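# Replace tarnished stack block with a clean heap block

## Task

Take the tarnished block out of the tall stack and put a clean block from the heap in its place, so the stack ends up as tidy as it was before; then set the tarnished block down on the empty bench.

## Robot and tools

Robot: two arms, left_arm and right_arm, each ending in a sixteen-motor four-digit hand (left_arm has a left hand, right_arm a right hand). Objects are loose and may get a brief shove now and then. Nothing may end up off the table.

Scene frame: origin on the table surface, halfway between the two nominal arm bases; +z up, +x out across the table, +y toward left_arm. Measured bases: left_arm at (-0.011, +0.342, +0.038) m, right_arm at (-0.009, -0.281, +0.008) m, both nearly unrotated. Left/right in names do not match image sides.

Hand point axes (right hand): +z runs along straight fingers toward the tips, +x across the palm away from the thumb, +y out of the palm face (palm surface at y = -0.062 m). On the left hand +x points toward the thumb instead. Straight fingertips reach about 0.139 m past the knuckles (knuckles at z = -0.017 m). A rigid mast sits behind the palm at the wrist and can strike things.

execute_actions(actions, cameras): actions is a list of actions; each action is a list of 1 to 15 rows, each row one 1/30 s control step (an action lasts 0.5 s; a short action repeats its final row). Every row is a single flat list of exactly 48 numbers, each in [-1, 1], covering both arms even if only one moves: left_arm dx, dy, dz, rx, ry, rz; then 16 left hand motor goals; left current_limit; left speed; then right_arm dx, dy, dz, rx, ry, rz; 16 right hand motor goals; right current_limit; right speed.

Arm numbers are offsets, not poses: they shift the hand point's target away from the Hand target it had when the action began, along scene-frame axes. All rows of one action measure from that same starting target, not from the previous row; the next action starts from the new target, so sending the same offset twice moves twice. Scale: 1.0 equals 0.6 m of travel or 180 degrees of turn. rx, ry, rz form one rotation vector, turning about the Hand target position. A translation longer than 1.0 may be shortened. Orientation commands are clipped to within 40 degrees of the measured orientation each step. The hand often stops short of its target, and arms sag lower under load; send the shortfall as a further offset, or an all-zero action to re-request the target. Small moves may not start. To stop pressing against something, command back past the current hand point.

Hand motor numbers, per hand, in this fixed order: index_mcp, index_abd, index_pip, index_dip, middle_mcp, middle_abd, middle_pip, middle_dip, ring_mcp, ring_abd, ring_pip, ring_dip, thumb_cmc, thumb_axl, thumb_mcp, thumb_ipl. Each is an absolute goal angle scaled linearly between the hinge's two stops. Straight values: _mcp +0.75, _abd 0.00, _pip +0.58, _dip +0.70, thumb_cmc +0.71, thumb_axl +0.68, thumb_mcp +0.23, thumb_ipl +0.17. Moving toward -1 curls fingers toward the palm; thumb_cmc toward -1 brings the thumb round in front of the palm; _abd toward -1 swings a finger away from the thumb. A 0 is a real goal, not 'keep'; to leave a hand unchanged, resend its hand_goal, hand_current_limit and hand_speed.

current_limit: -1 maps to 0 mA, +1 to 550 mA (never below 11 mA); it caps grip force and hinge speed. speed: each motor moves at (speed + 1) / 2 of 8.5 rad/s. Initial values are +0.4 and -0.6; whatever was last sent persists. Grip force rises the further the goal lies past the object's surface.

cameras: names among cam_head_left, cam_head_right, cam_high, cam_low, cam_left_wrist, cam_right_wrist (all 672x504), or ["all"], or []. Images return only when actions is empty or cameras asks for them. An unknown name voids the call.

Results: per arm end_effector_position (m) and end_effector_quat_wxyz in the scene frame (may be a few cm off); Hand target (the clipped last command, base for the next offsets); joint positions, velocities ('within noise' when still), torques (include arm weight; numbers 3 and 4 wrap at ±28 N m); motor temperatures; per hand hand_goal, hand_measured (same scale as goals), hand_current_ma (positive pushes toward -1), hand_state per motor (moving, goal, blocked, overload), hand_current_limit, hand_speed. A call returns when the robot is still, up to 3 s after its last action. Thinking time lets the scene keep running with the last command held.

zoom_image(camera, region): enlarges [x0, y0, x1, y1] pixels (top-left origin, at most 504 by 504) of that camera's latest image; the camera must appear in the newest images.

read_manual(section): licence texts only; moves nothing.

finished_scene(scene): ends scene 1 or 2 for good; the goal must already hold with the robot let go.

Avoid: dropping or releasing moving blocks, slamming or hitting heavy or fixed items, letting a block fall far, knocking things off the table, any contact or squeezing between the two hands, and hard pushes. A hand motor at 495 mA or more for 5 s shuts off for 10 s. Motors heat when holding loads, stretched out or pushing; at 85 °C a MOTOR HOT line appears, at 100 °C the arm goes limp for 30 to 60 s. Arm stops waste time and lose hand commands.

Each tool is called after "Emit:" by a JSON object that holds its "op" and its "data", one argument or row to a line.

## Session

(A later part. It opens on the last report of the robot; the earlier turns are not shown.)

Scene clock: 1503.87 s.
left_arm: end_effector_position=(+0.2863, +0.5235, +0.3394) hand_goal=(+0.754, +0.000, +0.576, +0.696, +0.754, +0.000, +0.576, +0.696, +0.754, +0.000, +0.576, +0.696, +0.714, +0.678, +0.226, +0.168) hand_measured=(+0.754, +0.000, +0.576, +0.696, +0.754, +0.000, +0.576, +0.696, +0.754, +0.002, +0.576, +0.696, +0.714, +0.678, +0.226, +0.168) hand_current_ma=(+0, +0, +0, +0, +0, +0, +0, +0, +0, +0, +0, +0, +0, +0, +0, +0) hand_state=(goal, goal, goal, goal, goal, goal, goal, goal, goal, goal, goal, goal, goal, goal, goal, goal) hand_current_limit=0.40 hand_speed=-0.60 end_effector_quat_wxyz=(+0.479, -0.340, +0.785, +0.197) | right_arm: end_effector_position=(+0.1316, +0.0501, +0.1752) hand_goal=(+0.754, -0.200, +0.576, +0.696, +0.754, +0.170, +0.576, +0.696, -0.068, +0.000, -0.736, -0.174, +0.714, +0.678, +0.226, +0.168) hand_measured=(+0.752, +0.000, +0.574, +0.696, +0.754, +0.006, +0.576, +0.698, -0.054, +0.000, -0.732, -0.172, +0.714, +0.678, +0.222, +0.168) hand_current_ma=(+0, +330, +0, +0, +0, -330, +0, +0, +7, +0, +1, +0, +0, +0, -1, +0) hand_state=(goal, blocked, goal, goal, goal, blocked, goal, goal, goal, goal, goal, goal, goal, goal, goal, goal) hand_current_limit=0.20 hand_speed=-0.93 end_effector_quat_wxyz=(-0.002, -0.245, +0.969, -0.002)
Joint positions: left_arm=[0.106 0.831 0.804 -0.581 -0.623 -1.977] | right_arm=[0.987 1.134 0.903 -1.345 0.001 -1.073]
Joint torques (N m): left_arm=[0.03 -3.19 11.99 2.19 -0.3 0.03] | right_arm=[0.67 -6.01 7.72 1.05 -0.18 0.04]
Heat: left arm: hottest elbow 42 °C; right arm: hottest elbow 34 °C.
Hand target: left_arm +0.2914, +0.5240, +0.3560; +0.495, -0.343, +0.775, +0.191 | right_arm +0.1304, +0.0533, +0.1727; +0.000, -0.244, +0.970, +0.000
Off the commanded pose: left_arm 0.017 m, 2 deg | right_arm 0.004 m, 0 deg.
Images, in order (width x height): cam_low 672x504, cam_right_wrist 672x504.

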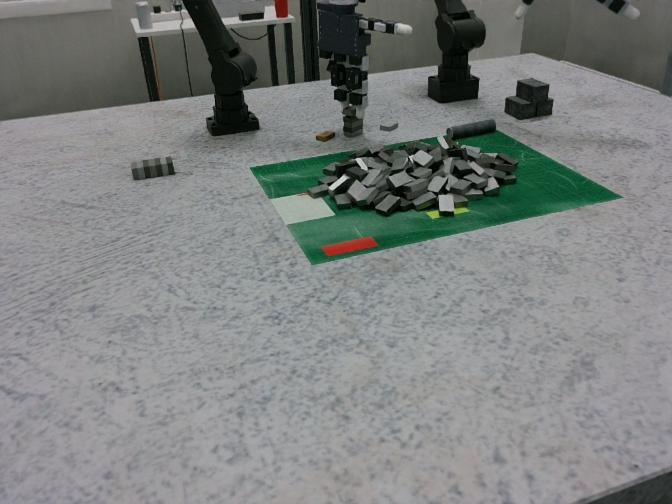

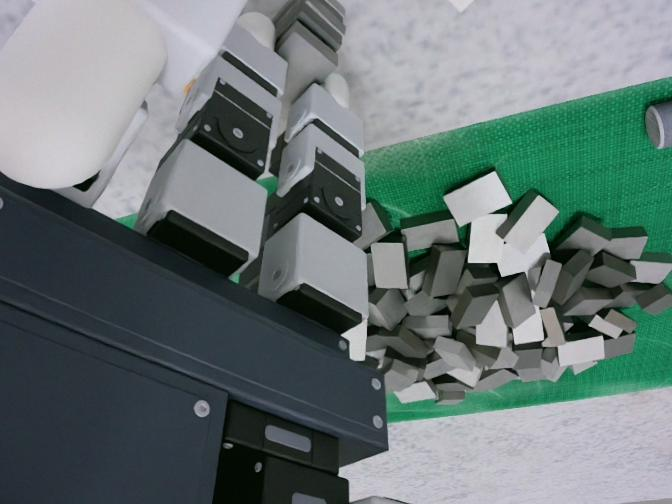

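Emit:
{"op": "execute_actions", "data": {
  "actions": [
    [[0,0,0,0,0,0,0.754,0,0.576,0.696,0.754,0,0.576,0.696,0.754,0,0.576,0.696,0.714,0.678,0.226,0.168,0.4,-0.6,-0.0022,0.004,0,0,0,0,0.754,-0.2,0.576,0.696,0.754,0.17,0.576,0.696,-0.068,0,-0.737,-0.174,0.714,0.678,0.226,0.168,0.2,-0.93]]
  ],
  "cameras": ["cam_low","cam_right_wrist"]
}}

Emit:
{"op": "zoom_image", "data": {
  "camera": "cam_low",
  "region": [340, 102, 365, 128]
}}

Emit:
{"op": "zoom_image", "data": {
  "camera": "cam_right_wrist",
  "region": [265, 0, 345, 80]
}}

Scene clock: 1547.27 s.
left_arm: end_effector_position=(+0.2863, +0.5235, +0.3394) hand_goal=(+0.754, +0.000, +0.576, +0.696, +0.754, +0.000, +0.576, +0.696, +0.754, +0.000, +0.576, +0.696, +0.714, +0.678, +0.226, +0.168) hand_measured=(+0.754, +0.000, +0.576, +0.696, +0.754, +0.000, +0.576, +0.696, +0.754, +0.002, +0.576, +0.696, +0.714, +0.678, +0.226, +0.168) hand_current_ma=(+0, +0, +0, +0, +0, +0, +0, +0, +0, +0, +0, +0, +0, +0, +0, +0) hand_state=(goal, goal, goal, goal, goal, goal, goal, goal, goal, goal, goal, goal, goal, goal, goal, goal) hand_current_limit=0.40 hand_speed=-0.60 end_effector_quat_wxyz=(+0.479, -0.340, +0.785, +0.197) | right_arm: end_effector_position=(+0.1292, +0.0515, +0.1748) hand_goal=(+0.754, -0.200, +0.576, +0.696, +0.754, +0.170, +0.576, +0.696, -0.068, +0.000, -0.736, -0.174, +0.714, +0.678, +0.226, +0.168) hand_measured=(+0.752, +0.000, +0.574, +0.696, +0.754, +0.006, +0.576, +0.698, -0.054, +0.000, -0.732, -0.172, +0.714, +0.678, +0.222, +0.168) hand_current_ma=(+0, +330, +0, +0, +0, -330, +0, +0, +7, +0, +1, +0, +0, +0, -1, +0) hand_state=(goal, blocked, goal, goal, goal, blocked, goal, goal, goal, goal, goal, goal, goal, goal, goal, goal) hand_current_limit=0.20 hand_speed=-0.93 end_effector_quat_wxyz=(-0.002, -0.247, +0.969, -0.003)
Joint positions: left_arm=[0.106 0.831 0.804 -0.581 -0.623 -1.977] | right_arm=[0.996 1.135 0.903 -1.345 0.001 -1.066]
Joint torques (N m): left_arm=[-0.03 -3.25 11.99 2.18 -0.31 0.03] | right_arm=[0.67 -5.89 7.94 1.09 -0.18 0.07]
Heat: left arm: hottest elbow 42 °C; right arm: hottest elbow 34 °C.
Hand target: left_arm +0.2914, +0.5240, +0.3560; +0.495, -0.343, +0.775, +0.191 | right_arm +0.1290, +0.0557, +0.1728; +0.000, -0.244, +0.970, +0.000
Off the commanded pose: left_arm 0.017 m, 2 deg | right_arm 0.005 m, 1 deg.
Images, in order (width x height): cam_low 672x504, cam_right_wrist 672x504.

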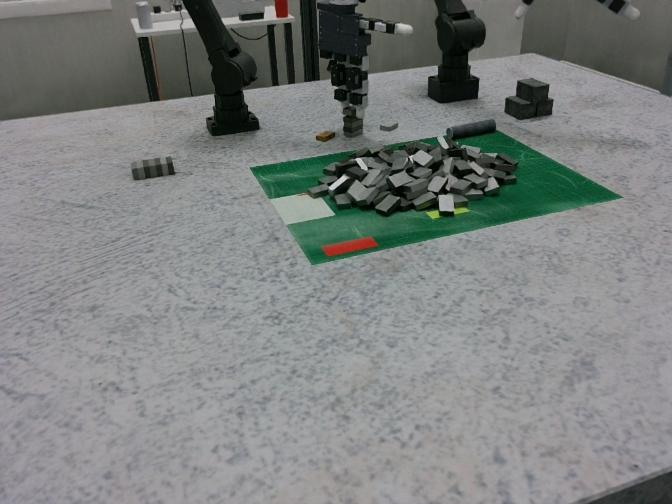

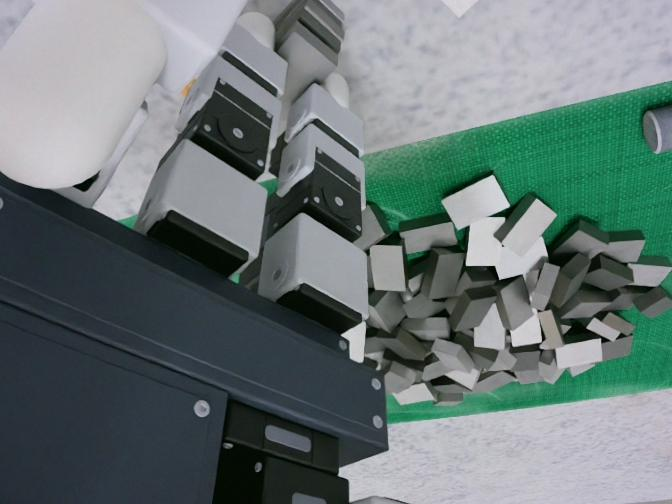

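Scaled by 19.385 from the camera's 672x504 image, which has a finer 960x720 frame.

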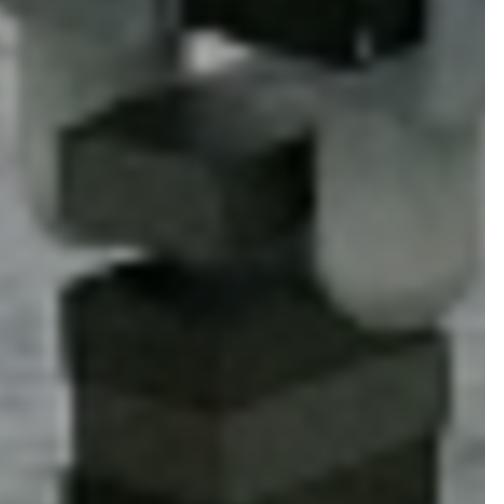

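Scaled by 6.300 from the camera's 672x504 image, which has a finer 960x720 frame.

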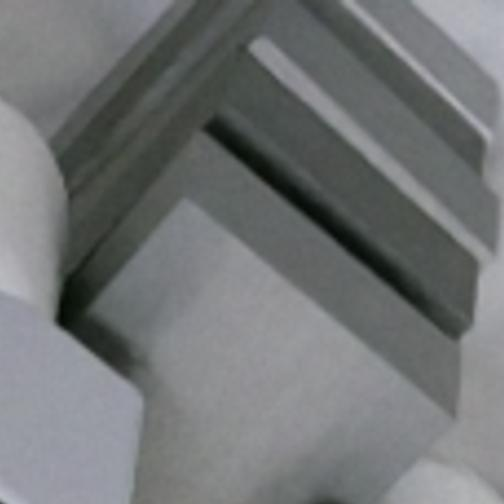

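Emit:
{"op": "zoom_image", "data": {
  "camera": "cam_right_wrist",
  "region": [285, 0, 350, 65]
}}

Emit:
{"op": "zoom_image", "data": {
  "camera": "cam_low",
  "region": [333, 95, 378, 140]
}}

Scaled by 7.754 from the camera's 672x504 image, which has a finer 960x720 frame.

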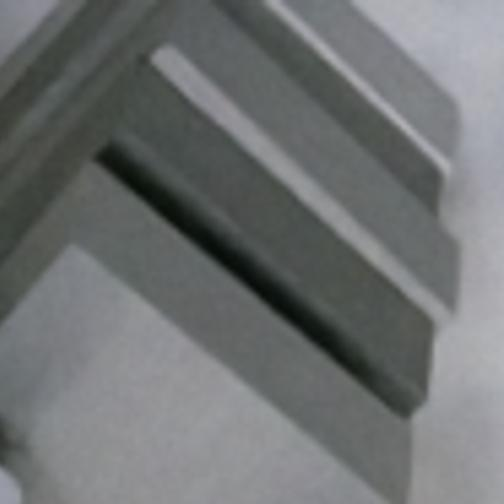

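Scaled by 11.200 from the camera's 672x504 image, which has a finer 960x720 frame.

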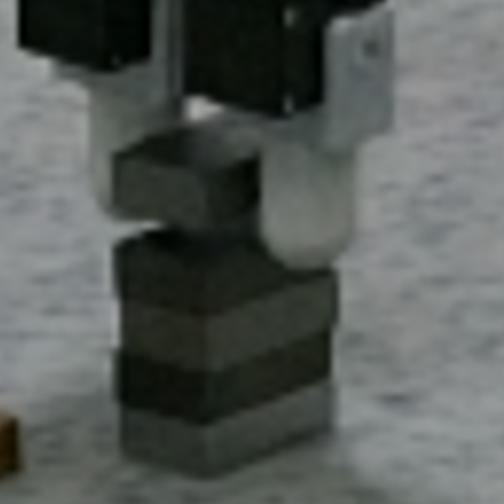

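Emit:
{"op": "execute_actions", "data": {
  "actions": [
    [[0,0,0,0,0,0,0.754,0,0.576,0.696,0.754,0,0.576,0.696,0.754,0,0.576,0.696,0.714,0.678,0.226,0.168,0.4,-0.6,0.002,0.0025,-0.002,0,0,0,0.754,-0.2,0.576,0.696,0.754,0.17,0.576,0.696,-0.068,0,-0.737,-0.174,0.714,0.678,0.226,0.168,0.2,-0.93]]
  ],
  "cameras": ["cam_low","cam_right_wrist"]
}}

Emit:
{"op": "zoom_image", "data": {
  "camera": "cam_right_wrist",
  "region": [285, 0, 350, 65]
}}

Emit:
{"op": "zoom_image", "data": {
  "camera": "cam_low",
  "region": [340, 102, 365, 128]
}}

Scene clock: 1622.53 s.
left_arm: end_effector_position=(+0.2863, +0.5235, +0.3394) hand_goal=(+0.754, +0.000, +0.576, +0.696, +0.754, +0.000, +0.576, +0.696, +0.754, +0.000, +0.576, +0.696, +0.714, +0.678, +0.226, +0.168) hand_measured=(+0.754, +0.000, +0.576, +0.696, +0.754, +0.000, +0.576, +0.696, +0.754, +0.002, +0.576, +0.696, +0.714, +0.678, +0.226, +0.168) hand_current_ma=(+0, +0, +0, +0, +0, +0, +0, +0, +0, +0, +0, +0, +0, +0, +0, +0) hand_state=(goal, goal, goal, goal, goal, goal, goal, goal, goal, goal, goal, goal, goal, goal, goal, goal) hand_current_limit=0.40 hand_speed=-0.60 end_effector_quat_wxyz=(+0.479, -0.340, +0.785, +0.197) | right_arm: end_effector_position=(+0.1301, +0.0529, +0.1727) hand_goal=(+0.754, -0.200, +0.576, +0.696, +0.754, +0.170, +0.576, +0.696, -0.068, +0.000, -0.736, -0.174, +0.714, +0.678, +0.226, +0.168) hand_measured=(+0.752, +0.000, +0.574, +0.696, +0.754, +0.006, +0.576, +0.698, -0.054, +0.000, -0.732, -0.172, +0.714, +0.678, +0.222, +0.168) hand_current_ma=(+0, +330, +0, +0, +0, -330, +0, +0, +7, +0, +1, +0, +0, +0, -1, +0) hand_state=(goal, blocked, goal, goal, goal, blocked, goal, goal, goal, goal, goal, goal, goal, goal, goal, goal) hand_current_limit=0.20 hand_speed=-0.93 end_effector_quat_wxyz=(-0.003, -0.246, +0.969, -0.003)
Joint positions: left_arm=[0.106 0.831 0.804 -0.581 -0.623 -1.977] | right_arm=[0.996 1.142 0.903 -1.339 0.001 -1.066]
Joint torques (N m): left_arm=[-0.03 -3.19 11.97 2.18 -0.3 0.03] | right_arm=[0.56 -6.01 8.03 1.05 -0.17 0.05]
Heat: left arm: hottest elbow 42 °C; right arm: hottest elbow 35 °C.
Hand target: left_arm +0.2914, +0.5240, +0.3560; +0.495, -0.343, +0.775, +0.191 | right_arm +0.1302, +0.0572, +0.1715; +0.000, -0.243, +0.970, +0.000
Off the commanded pose: left_arm 0.017 m, 2 deg | right_arm 0.004 m, 1 deg.
Images, in order (width x height): cam_low 672x504, cam_right_wrist 672x504.

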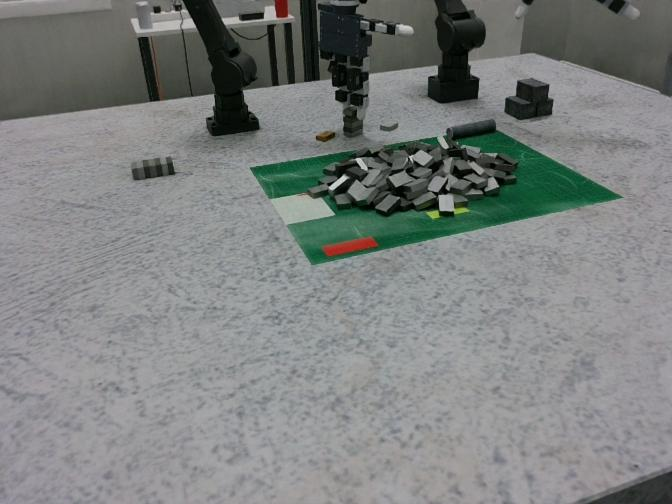

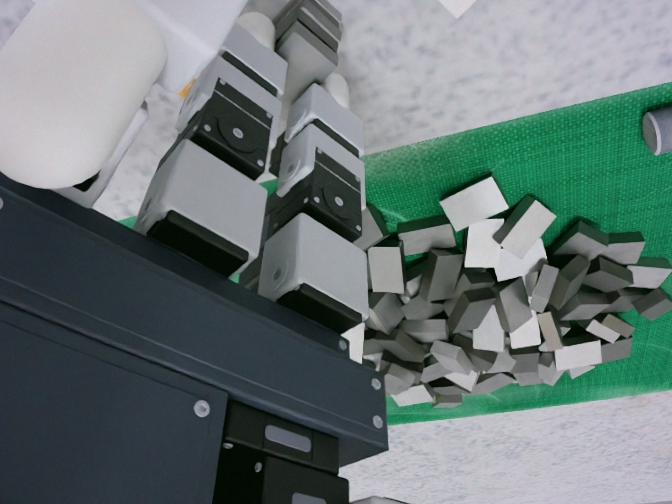

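Scaled by 7.754 from the camera's 672x504 image, which has a finer 960x720 frame.

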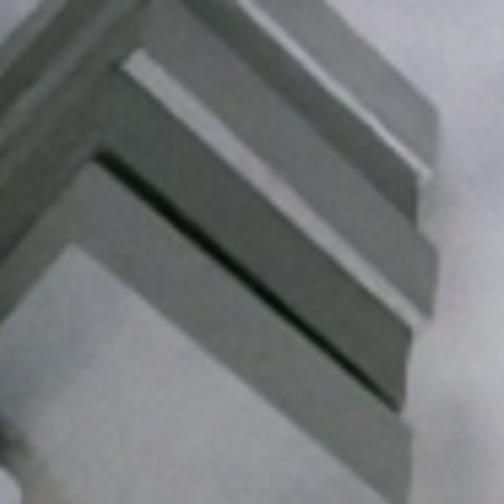

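Scaled by 19.385 from the camera's 672x504 image, which has a finer 960x720 frame.

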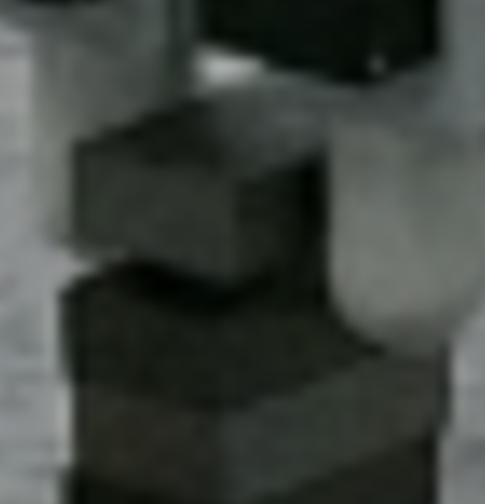

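Emit:
{"op": "execute_actions", "data": {
  "actions": [
    [[0,0,0,0,0,0,0.754,0,0.576,0.696,0.754,0,0.576,0.696,0.754,0,0.576,0.696,0.714,0.678,0.226,0.168,0.4,-0.6,0.009,-0.0045,0,0,0,-0.007,0.754,-0.2,0.576,0.696,0.754,0.17,0.576,0.696,-0.068,0,-0.737,-0.174,0.714,0.678,0.226,0.168,0.2,-0.93]]
  ],
  "cameras": ["cam_low","cam_right_wrist"]
}}

Emit:
{"op": "zoom_image", "data": {
  "camera": "cam_right_wrist",
  "region": [285, 0, 350, 65]
}}

Emit:
{"op": "zoom_image", "data": {
  "camera": "cam_low",
  "region": [340, 102, 365, 128]
}}

Scene clock: 1677.77 s.
left_arm: end_effector_position=(+0.2863, +0.5235, +0.3394) hand_goal=(+0.754, +0.000, +0.576, +0.696, +0.754, +0.000, +0.576, +0.696, +0.754, +0.000, +0.576, +0.696, +0.714, +0.678, +0.226, +0.168) hand_measured=(+0.754, +0.000, +0.576, +0.696, +0.754, +0.000, +0.576, +0.696, +0.754, +0.002, +0.576, +0.696, +0.714, +0.678, +0.226, +0.168) hand_current_ma=(+0, +0, +0, +0, +0, +0, +0, +0, +0, +0, +0, +0, +0, +0, +0, +0) hand_state=(goal, goal, goal, goal, goal, goal, goal, goal, goal, goal, goal, goal, goal, goal, goal, goal) hand_current_limit=0.40 hand_speed=-0.60 end_effector_quat_wxyz=(+0.479, -0.340, +0.785, +0.197) | right_arm: end_effector_position=(+0.1308, +0.0530, +0.1727) hand_goal=(+0.754, -0.200, +0.576, +0.696, +0.754, +0.170, +0.576, +0.696, -0.068, +0.000, -0.736, -0.174, +0.714, +0.678, +0.226, +0.168) hand_measured=(+0.752, +0.000, +0.574, +0.696, +0.754, +0.006, +0.576, +0.698, -0.054, +0.000, -0.732, -0.172, +0.714, +0.678, +0.222, +0.168) hand_current_ma=(+0, +330, +0, +0, +0, -330, +0, +0, +7, +0, +1, +0, +0, +0, -1, +0) hand_state=(goal, blocked, goal, goal, goal, blocked, goal, goal, goal, goal, goal, goal, goal, goal, goal, goal) hand_current_limit=0.20 hand_speed=-0.93 end_effector_quat_wxyz=(-0.002, -0.243, +0.970, -0.003)
Joint positions: left_arm=[0.106 0.831 0.804 -0.581 -0.623 -1.977] | right_arm=[0.996 1.142 0.903 -1.339 0.001 -1.06]
Joint torques (N m): left_arm=[-0.09 -3.19 11.97 2.18 -0.3 0.03] | right_arm=[-0.73 -6.12 7.91 1.02 -0.17 0.02]
Heat: left arm: hottest elbow 42 °C; right arm: hottest elbow 35 °C.
Hand target: left_arm +0.2914, +0.5240, +0.3560; +0.495, -0.343, +0.775, +0.191 | right_arm +0.1358, +0.0544, +0.1715; +0.000, -0.233, +0.973, +0.000
Off the commanded pose: left_arm 0.017 m, 2 deg | right_arm 0.005 m, 1 deg.
Images, in order (width x height): cam_low 672x504, cam_right_wrist 672x504.

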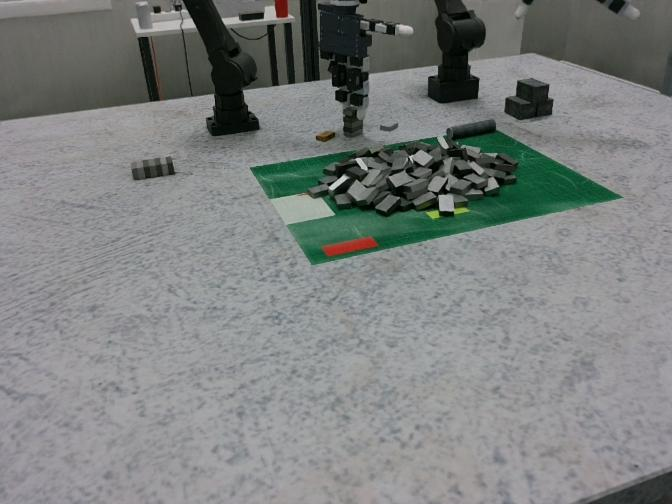

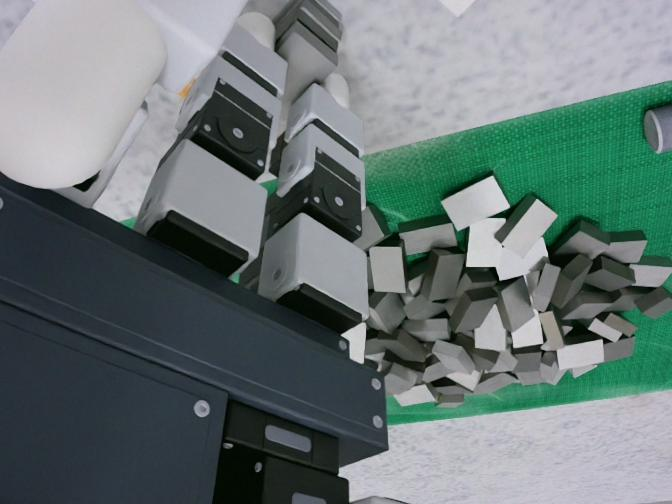

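Scaled by 7.754 from the camera's 672x504 image, which has a finer 960x720 frame.

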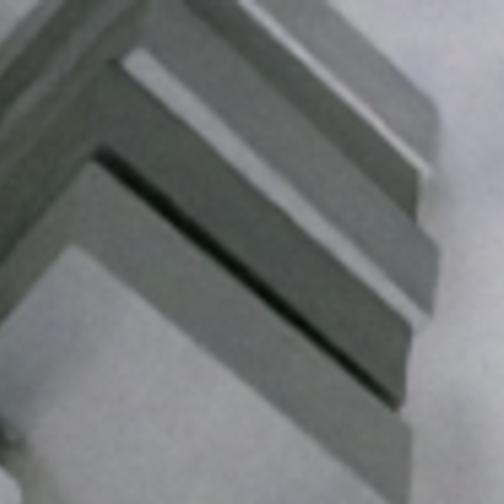

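Scaled by 19.385 from the camera's 672x504 image, which has a finer 960x720 frame.

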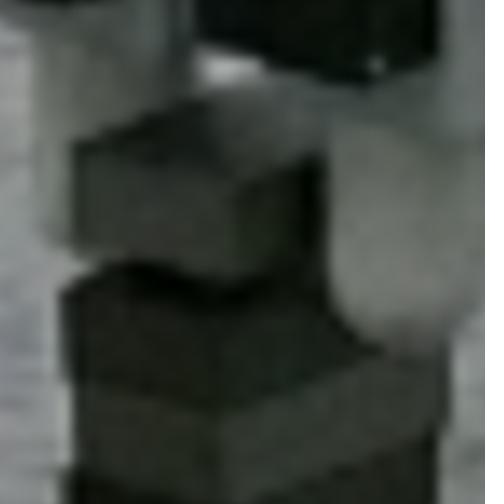

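Emit:
{"op": "execute_actions", "data": {
  "actions": [
    [[0,0,0,0,0,0,0.754,0,0.576,0.696,0.754,0,0.576,0.696,0.754,0,0.576,0.696,0.714,0.678,0.226,0.168,0.4,-0.6,0.003,-0.002,0,0,0,-0.002,0.754,-0.2,0.576,0.696,0.754,0.17,0.576,0.696,-0.068,0,-0.737,-0.174,0.714,0.678,0.226,0.168,0.2,-0.93]]
  ],
  "cameras": ["cam_low","cam_right_wrist"]
}}

Emit:
{"op": "zoom_image", "data": {
  "camera": "cam_right_wrist",
  "region": [285, 0, 350, 65]
}}

Emit:
{"op": "zoom_image", "data": {
  "camera": "cam_low",
  "region": [340, 102, 365, 128]
}}

Scene clock: 1688.33 s.
left_arm: end_effector_position=(+0.2863, +0.5235, +0.3394) hand_goal=(+0.754, +0.000, +0.576, +0.696, +0.754, +0.000, +0.576, +0.696, +0.754, +0.000, +0.576, +0.696, +0.714, +0.678, +0.226, +0.168) hand_measured=(+0.754, +0.000, +0.576, +0.696, +0.754, +0.000, +0.576, +0.696, +0.754, +0.002, +0.576, +0.696, +0.714, +0.678, +0.226, +0.168) hand_current_ma=(+0, +0, +0, +0, +0, +0, +0, +0, +0, +0, +0, +0, +0, +0, +0, +0) hand_state=(goal, goal, goal, goal, goal, goal, goal, goal, goal, goal, goal, goal, goal, goal, goal, goal) hand_current_limit=0.40 hand_speed=-0.60 end_effector_quat_wxyz=(+0.479, -0.340, +0.785, +0.197) | right_arm: end_effector_position=(+0.1326, +0.0522, +0.1727) hand_goal=(+0.754, -0.200, +0.576, +0.696, +0.754, +0.170, +0.576, +0.696, -0.068, +0.000, -0.736, -0.174, +0.714, +0.678, +0.226, +0.168) hand_measured=(+0.752, +0.000, +0.574, +0.696, +0.754, +0.006, +0.576, +0.698, -0.054, +0.000, -0.732, -0.172, +0.714, +0.678, +0.222, +0.168) hand_current_ma=(+0, +330, +0, +0, +0, -330, +0, +0, +7, +0, +1, +0, +0, +0, -1, +0) hand_state=(goal, blocked, goal, goal, goal, blocked, goal, goal, goal, goal, goal, goal, goal, goal, goal, goal) hand_current_limit=0.20 hand_speed=-0.93 end_effector_quat_wxyz=(-0.003, -0.241, +0.971, -0.003)
Joint positions: left_arm=[0.106 0.831 0.804 -0.581 -0.623 -1.977] | right_arm=[0.99 1.142 0.903 -1.339 0.001 -1.06]
Joint torques (N m): left_arm=[-0.03 -3.19 11.97 2.19 -0.3 0.03] | right_arm=[-0.73 -6.3 7.84 1.01 -0.17 0.06]
Heat: left arm: hottest elbow 42 °C; right arm: hottest elbow 35 °C.
Hand target: left_arm +0.2914, +0.5240, +0.3560; +0.495, -0.343, +0.775, +0.191 | right_arm +0.1375, +0.0532, +0.1715; +0.000, -0.230, +0.973, +0.000
Off the commanded pose: left_arm 0.017 m, 2 deg | right_arm 0.005 m, 1 deg.
Images, in order (width x height): cam_low 672x504, cam_right_wrist 672x504.

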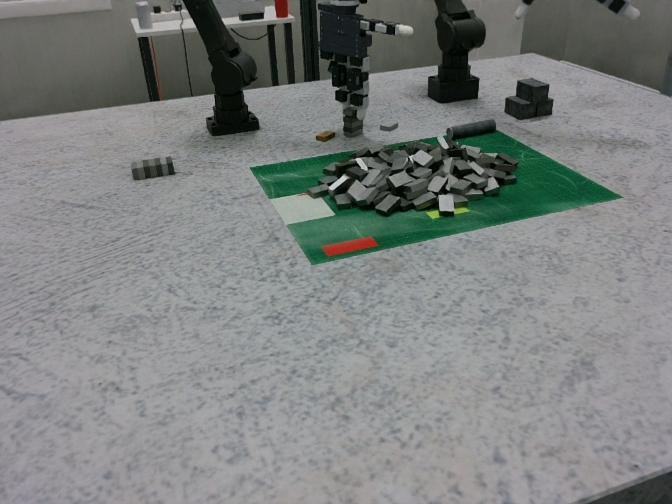

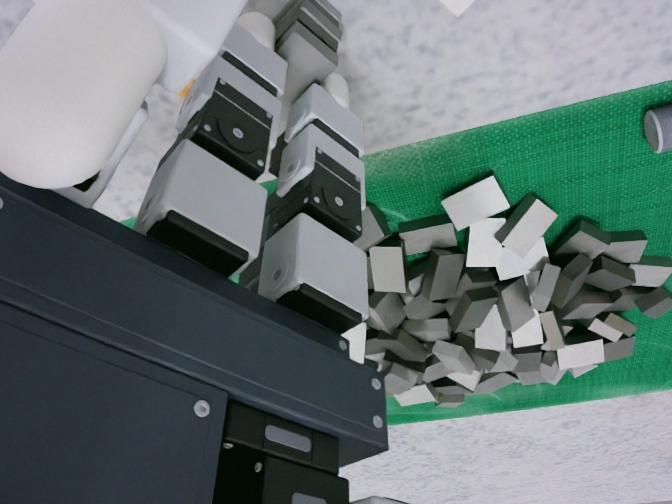

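Scaled by 7.754 from the camera's 672x504 image, which has a finer 960x720 frame.

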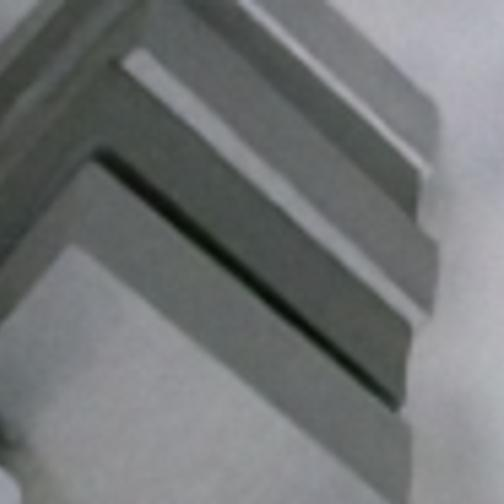

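Scaled by 19.385 from the camera's 672x504 image, which has a finer 960x720 frame.

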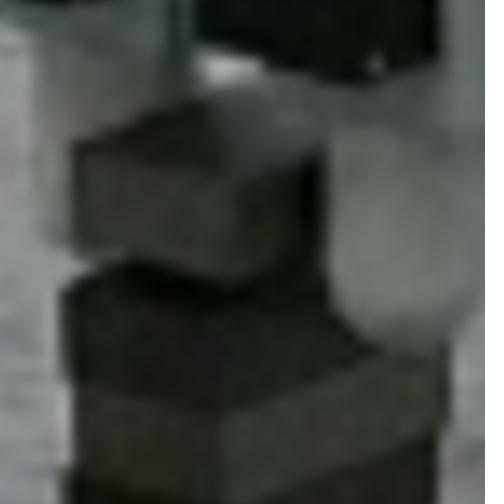

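Emit:
{"op": "execute_actions", "data": {
  "actions": [],
  "cameras": ["cam_low","cam_right_wrist"]
}}

Emit:
{"op": "zoom_image", "data": {
  "camera": "cam_right_wrist",
  "region": [285, 0, 350, 65]
}}

Emit:
{"op": "zoom_image", "data": {
  "camera": "cam_low",
  "region": [340, 102, 365, 128]
}}

Scene clock: 1697.87 s.
left_arm: end_effector_position=(+0.2863, +0.5235, +0.3394) hand_goal=(+0.754, +0.000, +0.576, +0.696, +0.754, +0.000, +0.576, +0.696, +0.754, +0.000, +0.576, +0.696, +0.714, +0.678, +0.226, +0.168) hand_measured=(+0.754, +0.000, +0.576, +0.696, +0.754, +0.000, +0.576, +0.696, +0.754, +0.002, +0.576, +0.696, +0.714, +0.678, +0.226, +0.168) hand_current_ma=(+0, +0, +0, +0, +0, +0, +0, +0, +0, +0, +0, +0, +0, +0, +0, +0) hand_state=(goal, goal, goal, goal, goal, goal, goal, goal, goal, goal, goal, goal, goal, goal, goal, goal) hand_current_limit=0.40 hand_speed=-0.60 end_effector_quat_wxyz=(+0.479, -0.340, +0.785, +0.197) | right_arm: end_effector_position=(+0.1326, +0.0522, +0.1727) hand_goal=(+0.754, -0.200, +0.576, +0.696, +0.754, +0.170, +0.576, +0.696, -0.068, +0.000, -0.736, -0.174, +0.714, +0.678, +0.226, +0.168) hand_measured=(+0.752, +0.000, +0.574, +0.696, +0.754, +0.006, +0.576, +0.698, -0.054, +0.000, -0.732, -0.172, +0.714, +0.678, +0.222, +0.168) hand_current_ma=(+0, +330, +0, +0, +0, -330, +0, +0, +7, +0, +1, +0, +0, +0, -1, +0) hand_state=(goal, blocked, goal, goal, goal, blocked, goal, goal, goal, goal, goal, goal, goal, goal, goal, goal) hand_current_limit=0.20 hand_speed=-0.93 end_effector_quat_wxyz=(-0.003, -0.241, +0.971, -0.003)
Joint positions: left_arm=[0.106 0.831 0.804 -0.581 -0.623 -1.977] | right_arm=[0.99 1.142 0.903 -1.339 0.001 -1.06]
Joint velocities: within noise
Joint torques (N m): left_arm=[-0.15 -3.25 11.97 2.18 -0.3 0.03] | right_arm=[-0.73 -6.3 7.86 1.01 -0.17 0.06]
Motor temperatures (°C): left_arm=[22 23 42 24 25 23] | right_arm=[25 24 35 22 23 24]
Heat: left arm: hottest elbow 42 °C; right arm: hottest elbow 35 °C.
Hand target: left_arm +0.2914, +0.5240, +0.3560; +0.495, -0.343, +0.775, +0.191 | right_arm +0.1375, +0.0532, +0.1715; +0.000, -0.230, +0.973, +0.000
Off the commanded pose: left_arm 0.017 m, 2 deg | right_arm 0.005 m, 1 deg.
Images, in order (width x height): cam_low 672x504, cam_right_wrist 672x504.

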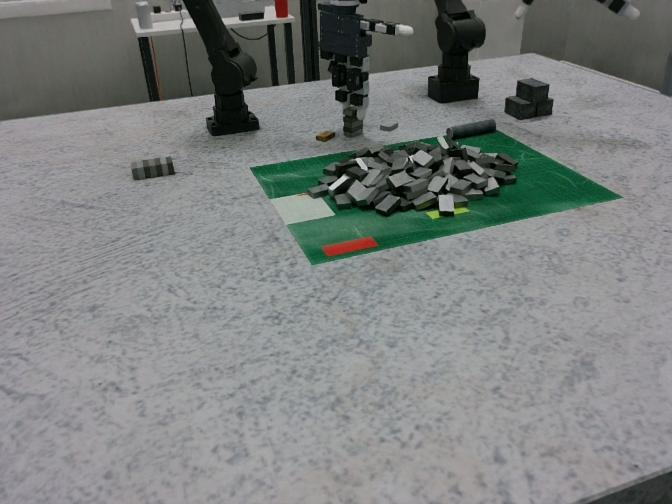

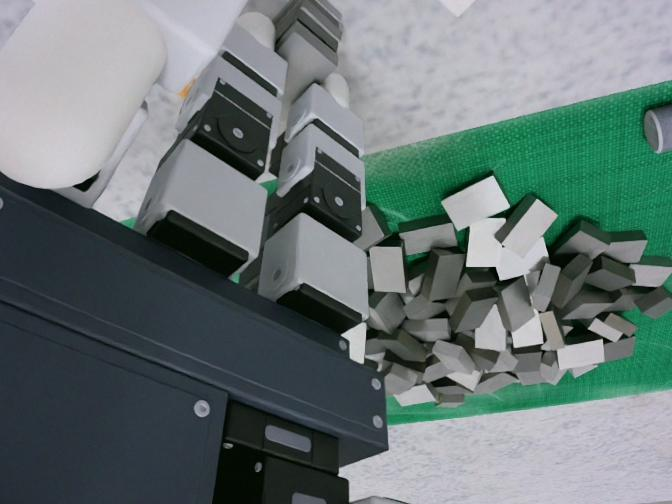

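Scaled by 7.754 from the camera's 672x504 image, which has a finer 960x720 frame.

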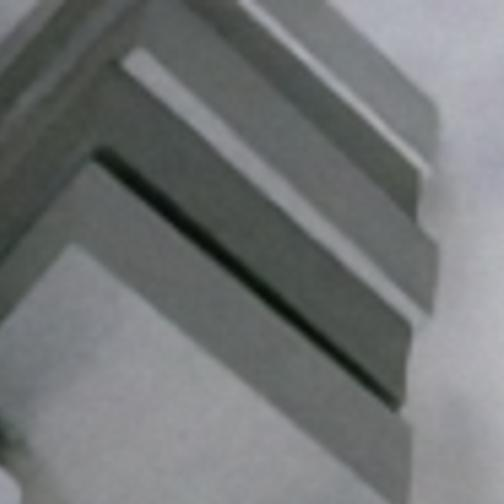

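Scaled by 19.385 from the camera's 672x504 image, which has a finer 960x720 frame.

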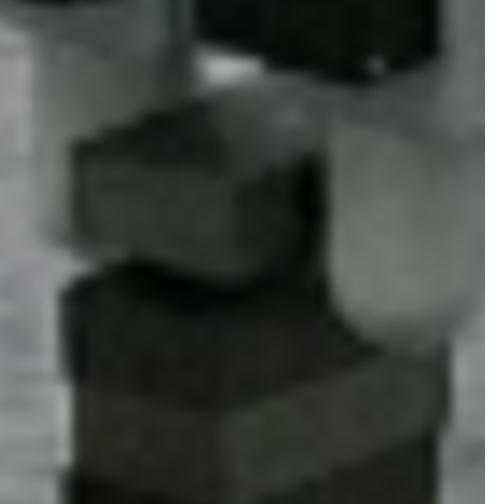

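Emit:
{"op": "execute_actions", "data": {
  "actions": [
    [[0,0,0,0,0,0,0.754,0,0.576,0.696,0.754,0,0.576,0.696,0.754,0,0.576,0.696,0.714,0.678,0.226,0.168,0.4,-0.6,0.0042,0.0008,0,0,0,-0.008,0.754,-0.2,0.576,0.696,0.754,0.17,0.576,0.696,-0.068,0,-0.737,-0.174,0.714,0.678,0.226,0.168,0.2,-0.93]]
  ],
  "cameras": ["cam_low","cam_right_wrist"]
}}

Emit:
{"op": "zoom_image", "data": {
  "camera": "cam_right_wrist",
  "region": [285, 0, 350, 65]
}}

Emit:
{"op": "zoom_image", "data": {
  "camera": "cam_low",
  "region": [340, 102, 365, 128]
}}

Scene clock: 1740.40 s.
left_arm: end_effector_position=(+0.2863, +0.5235, +0.3394) hand_goal=(+0.754, +0.000, +0.576, +0.696, +0.754, +0.000, +0.576, +0.696, +0.754, +0.000, +0.576, +0.696, +0.714, +0.678, +0.226, +0.168) hand_measured=(+0.754, +0.000, +0.576, +0.696, +0.754, +0.000, +0.576, +0.696, +0.754, +0.002, +0.576, +0.696, +0.714, +0.678, +0.226, +0.168) hand_current_ma=(+0, +0, +0, +0, +0, +0, +0, +0, +0, +0, +0, +0, +0, +0, +0, +0) hand_state=(goal, goal, goal, goal, goal, goal, goal, goal, goal, goal, goal, goal, goal, goal, goal, goal) hand_current_limit=0.40 hand_speed=-0.60 end_effector_quat_wxyz=(+0.479, -0.340, +0.785, +0.197) | right_arm: end_effector_position=(+0.1346, +0.0527, +0.1727) hand_goal=(+0.754, -0.200, +0.576, +0.696, +0.754, +0.170, +0.576, +0.696, -0.068, +0.000, -0.736, -0.174, +0.714, +0.678, +0.226, +0.168) hand_measured=(+0.752, +0.000, +0.574, +0.696, +0.754, +0.006, +0.576, +0.698, -0.054, +0.000, -0.732, -0.172, +0.714, +0.678, +0.222, +0.168) hand_current_ma=(+0, +330, +0, +0, +0, -330, +0, +0, +7, +0, +1, +0, +0, +0, -1, +0) hand_state=(goal, blocked, goal, goal, goal, blocked, goal, goal, goal, goal, goal, goal, goal, goal, goal, goal) hand_current_limit=0.20 hand_speed=-0.93 end_effector_quat_wxyz=(-0.002, -0.229, +0.973, -0.003)
Joint positions: left_arm=[0.106 0.831 0.804 -0.581 -0.623 -1.977] | right_arm=[0.99 1.142 0.903 -1.339 0.001 -1.036]
Joint torques (N m): left_arm=[-0.03 -3.25 11.99 2.21 -0.3 0.04] | right_arm=[-0.79 -6.18 7.88 1.02 -0.17 0.04]
Heat: left arm: hottest elbow 42 °C; right arm: hottest elbow 34 °C.
Hand target: left_arm +0.2914, +0.5240, +0.3560; +0.495, -0.343, +0.775, +0.191 | right_arm +0.1400, +0.0537, +0.1715; +0.000, -0.217, +0.976, +0.000
Off the commanded pose: left_arm 0.017 m, 2 deg | right_arm 0.006 m, 1 deg.
Images, in order (width x height): cam_low 672x504, cam_right_wrist 672x504.

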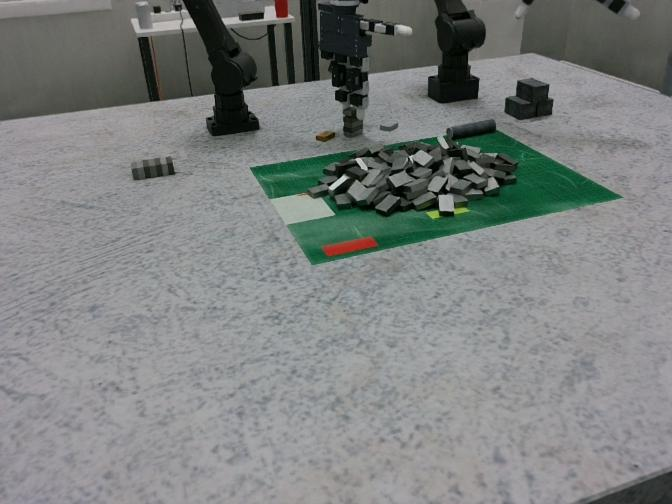

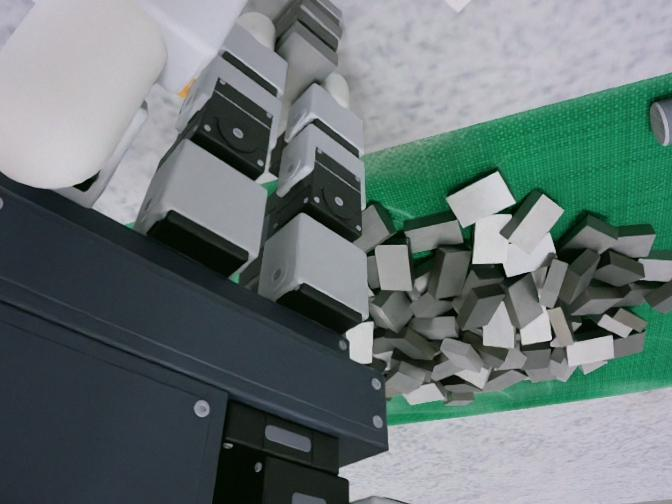

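Scaled by 7.754 from the camera's 672x504 image, which has a finer 960x720 frame.

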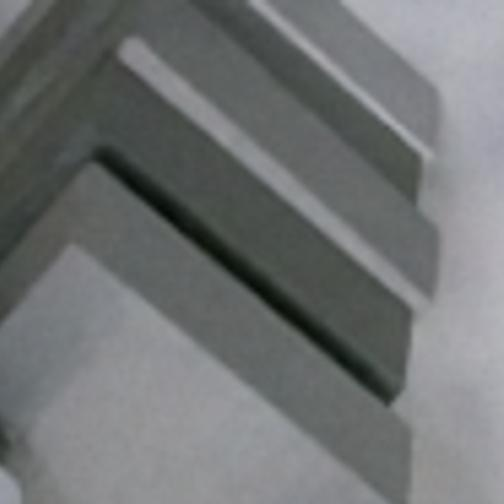

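Scaled by 19.385 from the camera's 672x504 image, which has a finer 960x720 frame.

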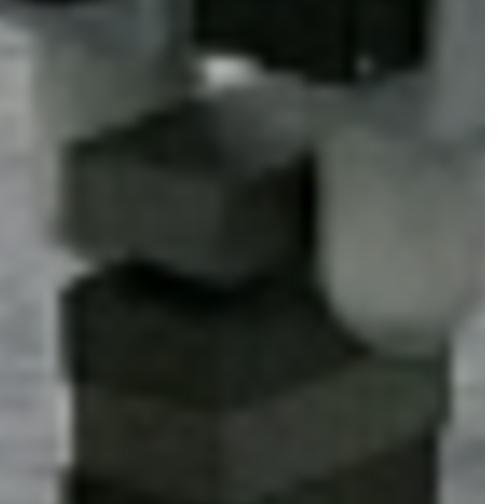

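Emit:
{"op": "execute_actions", "data": {
  "actions": [
    [[0,0,0,0,0,0,0.754,0,0.576,0.696,0.754,0,0.576,0.696,0.754,0,0.576,0.696,0.714,0.678,0.226,0.168,0.4,-0.6,0,0,-0.0045,0,0,0,0.754,-0.2,0.576,0.696,0.754,0.17,0.576,0.696,-0.068,0,-0.737,-0.174,0.714,0.678,0.226,0.168,0.2,-0.93]]
  ],
  "cameras": ["cam_low","cam_right_wrist"]
}}

Emit:
{"op": "zoom_image", "data": {
  "camera": "cam_right_wrist",
  "region": [285, 0, 350, 65]
}}

Emit:
{"op": "zoom_image", "data": {
  "camera": "cam_low",
  "region": [340, 102, 365, 128]
}}

Scene clock: 1759.17 s.
left_arm: end_effector_position=(+0.2863, +0.5235, +0.3394) hand_goal=(+0.754, +0.000, +0.576, +0.696, +0.754, +0.000, +0.576, +0.696, +0.754, +0.000, +0.576, +0.696, +0.714, +0.678, +0.226, +0.168) hand_measured=(+0.754, +0.000, +0.576, +0.696, +0.754, +0.000, +0.576, +0.696, +0.754, +0.002, +0.576, +0.696, +0.714, +0.678, +0.226, +0.168) hand_current_ma=(+0, +0, +0, +0, +0, +0, +0, +0, +0, +0, +0, +0, +0, +0, +0, +0) hand_state=(goal, goal, goal, goal, goal, goal, goal, goal, goal, goal, goal, goal, goal, goal, goal, goal) hand_current_limit=0.40 hand_speed=-0.60 end_effector_quat_wxyz=(+0.479, -0.340, +0.785, +0.197) | right_arm: end_effector_position=(+0.1352, +0.0535, +0.1729) hand_goal=(+0.754, -0.200, +0.576, +0.696, +0.754, +0.170, +0.576, +0.696, -0.068, +0.000, -0.736, -0.174, +0.714, +0.678, +0.226, +0.168) hand_measured=(+0.752, +0.000, +0.574, +0.696, +0.754, +0.006, +0.576, +0.698, -0.054, +0.000, -0.732, -0.172, +0.714, +0.678, +0.222, +0.168) hand_current_ma=(+0, +330, +0, +0, +0, -330, +0, +0, +7, +0, +1, +0, +0, +0, -1, +0) hand_state=(goal, blocked, goal, goal, goal, blocked, goal, goal, goal, goal, goal, goal, goal, goal, goal, goal) hand_current_limit=0.20 hand_speed=-0.93 end_effector_quat_wxyz=(-0.001, -0.229, +0.973, -0.002)
Joint positions: left_arm=[0.106 0.831 0.804 -0.581 -0.623 -1.977] | right_arm=[0.99 1.142 0.903 -1.335 0.001 -1.036]
Joint torques (N m): left_arm=[-0.09 -3.19 12 2.18 -0.3 0.03] | right_arm=[-0.79 -6.07 7.42 1.2 -0.17 0.06]
Heat: left arm: hottest elbow 42 °C; right arm: hottest elbow 34 °C.
Hand target: left_arm +0.2914, +0.5240, +0.3560; +0.495, -0.343, +0.775, +0.191 | right_arm +0.1400, +0.0538, +0.1688; +0.000, -0.217, +0.976, +0.000
Off the commanded pose: left_arm 0.017 m, 2 deg | right_arm 0.006 m, 1 deg.
Images, in order (width x height): cam_low 672x504, cam_right_wrist 672x504.

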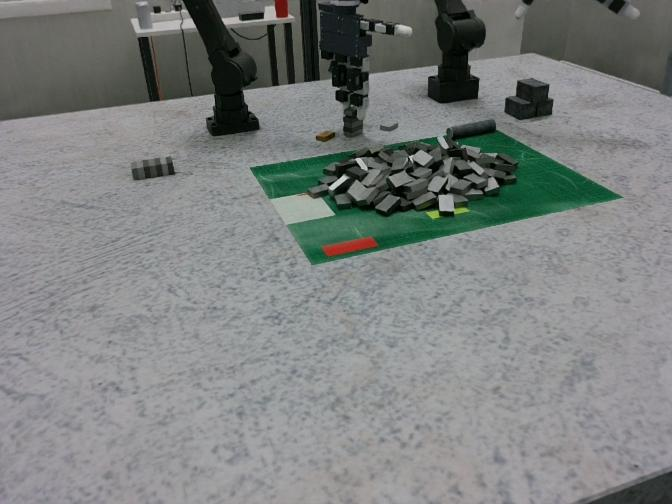

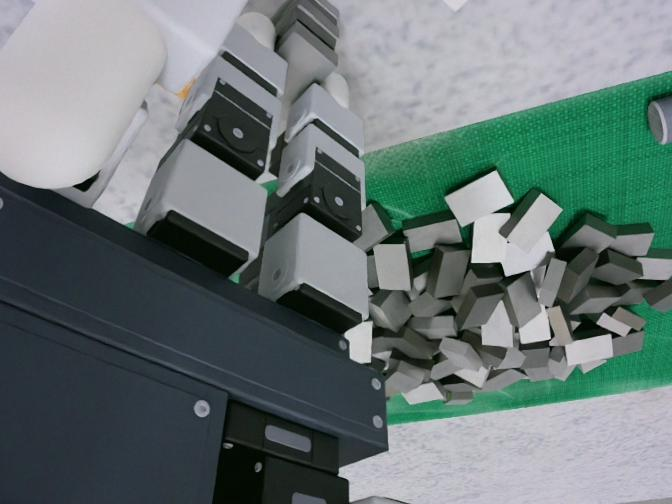

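Scaled by 7.754 from the camera's 672x504 image, which has a finer 960x720 frame.

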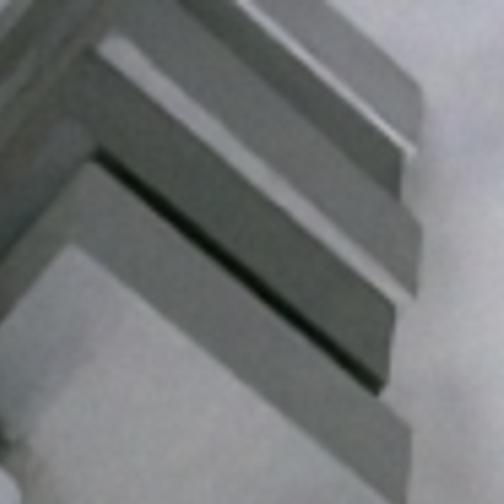

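Scaled by 19.385 from the camera's 672x504 image, which has a finer 960x720 frame.

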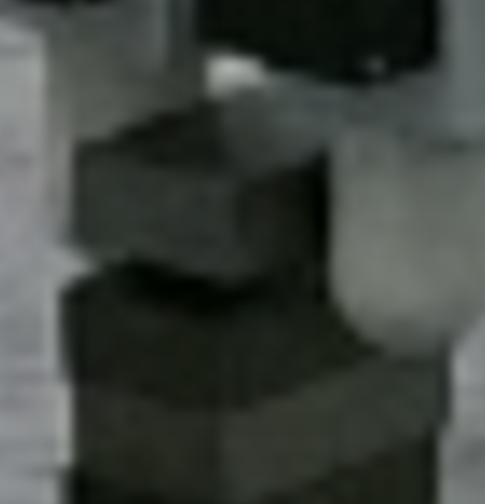

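Emit:
{"op": "execute_actions", "data": {
  "actions": [
    [[0,0,0,0,0,0,0.754,0,0.576,0.696,0.754,0,0.576,0.696,0.754,0,0.576,0.696,0.714,0.678,0.226,0.168,0.4,-0.6,0,0,-0.003,0,0,0,0.754,-0.2,0.576,0.696,0.754,0.17,0.576,0.696,-0.068,0,-0.737,-0.174,0.714,0.678,0.226,0.168,0.2,-0.93]]
  ],
  "cameras": ["cam_low","cam_right_wrist"]
}}

Emit:
{"op": "zoom_image", "data": {
  "camera": "cam_right_wrist",
  "region": [285, 0, 350, 65]
}}

Emit:
{"op": "zoom_image", "data": {
  "camera": "cam_low",
  "region": [340, 102, 365, 128]
}}

Scene clock: 1770.07 s.
left_arm: end_effector_position=(+0.2863, +0.5235, +0.3394) hand_goal=(+0.754, +0.000, +0.576, +0.696, +0.754, +0.000, +0.576, +0.696, +0.754, +0.000, +0.576, +0.696, +0.714, +0.678, +0.226, +0.168) hand_measured=(+0.754, +0.000, +0.576, +0.696, +0.754, +0.000, +0.576, +0.696, +0.754, +0.002, +0.576, +0.696, +0.714, +0.678, +0.226, +0.168) hand_current_ma=(+0, +0, +0, +0, +0, +0, +0, +0, +0, +0, +0, +0, +0, +0, +0, +0) hand_state=(goal, goal, goal, goal, goal, goal, goal, goal, goal, goal, goal, goal, goal, goal, goal, goal) hand_current_limit=0.40 hand_speed=-0.60 end_effector_quat_wxyz=(+0.479, -0.340, +0.785, +0.197) | right_arm: end_effector_position=(+0.1346, +0.0526, +0.1703) hand_goal=(+0.754, -0.200, +0.576, +0.696, +0.754, +0.170, +0.576, +0.696, -0.068, +0.000, -0.736, -0.174, +0.714, +0.678, +0.226, +0.168) hand_measured=(+0.752, +0.000, +0.574, +0.696, +0.754, +0.006, +0.576, +0.698, -0.054, +0.000, -0.732, -0.172, +0.714, +0.678, +0.222, +0.168) hand_current_ma=(+0, +330, +0, +0, +0, -330, +0, +0, +7, +0, +1, +0, +0, +0, -1, +0) hand_state=(goal, blocked, goal, goal, goal, blocked, goal, goal, goal, goal, goal, goal, goal, goal, goal, goal) hand_current_limit=0.20 hand_speed=-0.93 end_effector_quat_wxyz=(-0.002, -0.229, +0.973, -0.002)
Joint positions: left_arm=[0.106 0.831 0.804 -0.581 -0.623 -1.977] | right_arm=[0.99 1.142 0.896 -1.33 0.001 -1.036]
Joint torques (N m): left_arm=[0.03 -3.25 11.97 2.19 -0.31 0.02] | right_arm=[-0.79 -5.95 7.65 1.18 -0.17 0.06]
Heat: left arm: hottest elbow 42 °C; right arm: hottest elbow 34 °C.
Hand target: left_arm +0.2914, +0.5240, +0.3560; +0.495, -0.343, +0.775, +0.191 | right_arm +0.1400, +0.0538, +0.1671; +0.000, -0.217, +0.976, +0.000
Off the commanded pose: left_arm 0.017 m, 2 deg | right_arm 0.006 m, 1 deg.
Images, in order (width x height): cam_low 672x504, cam_right_wrist 672x504.

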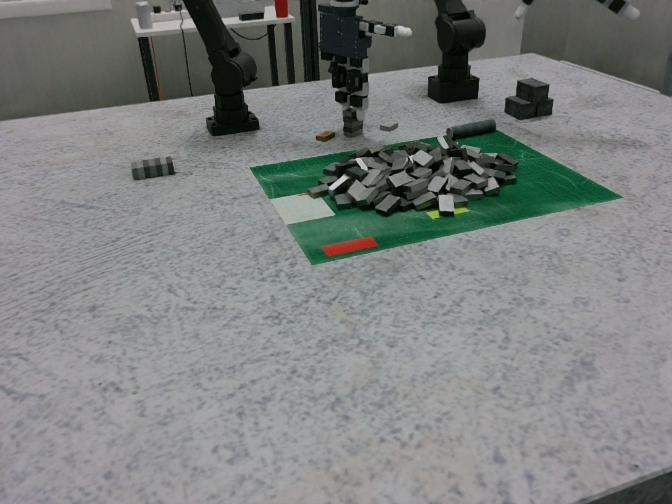

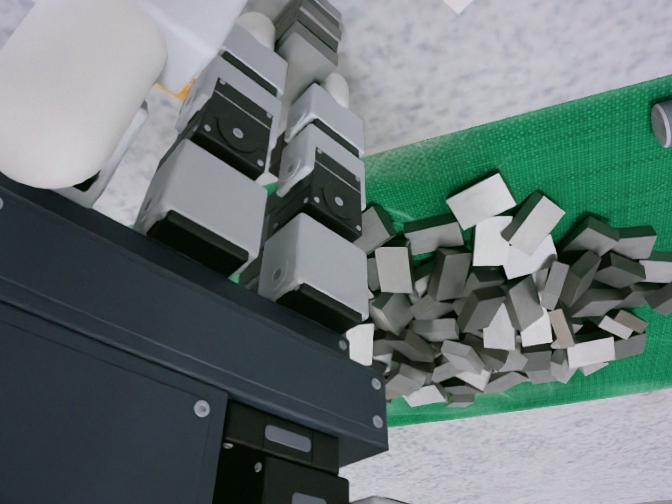

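Scaled by 7.754 from the camera's 672x504 image, which has a finer 960x720 frame.

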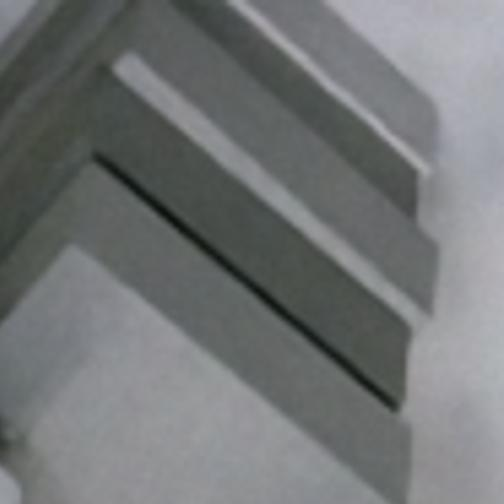

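Scaled by 19.385 from the camera's 672x504 image, which has a finer 960x720 frame.

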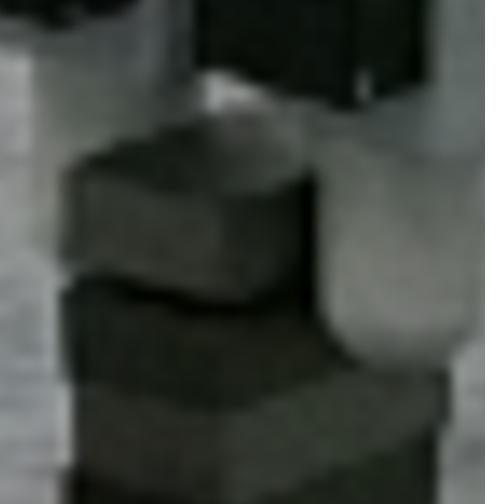

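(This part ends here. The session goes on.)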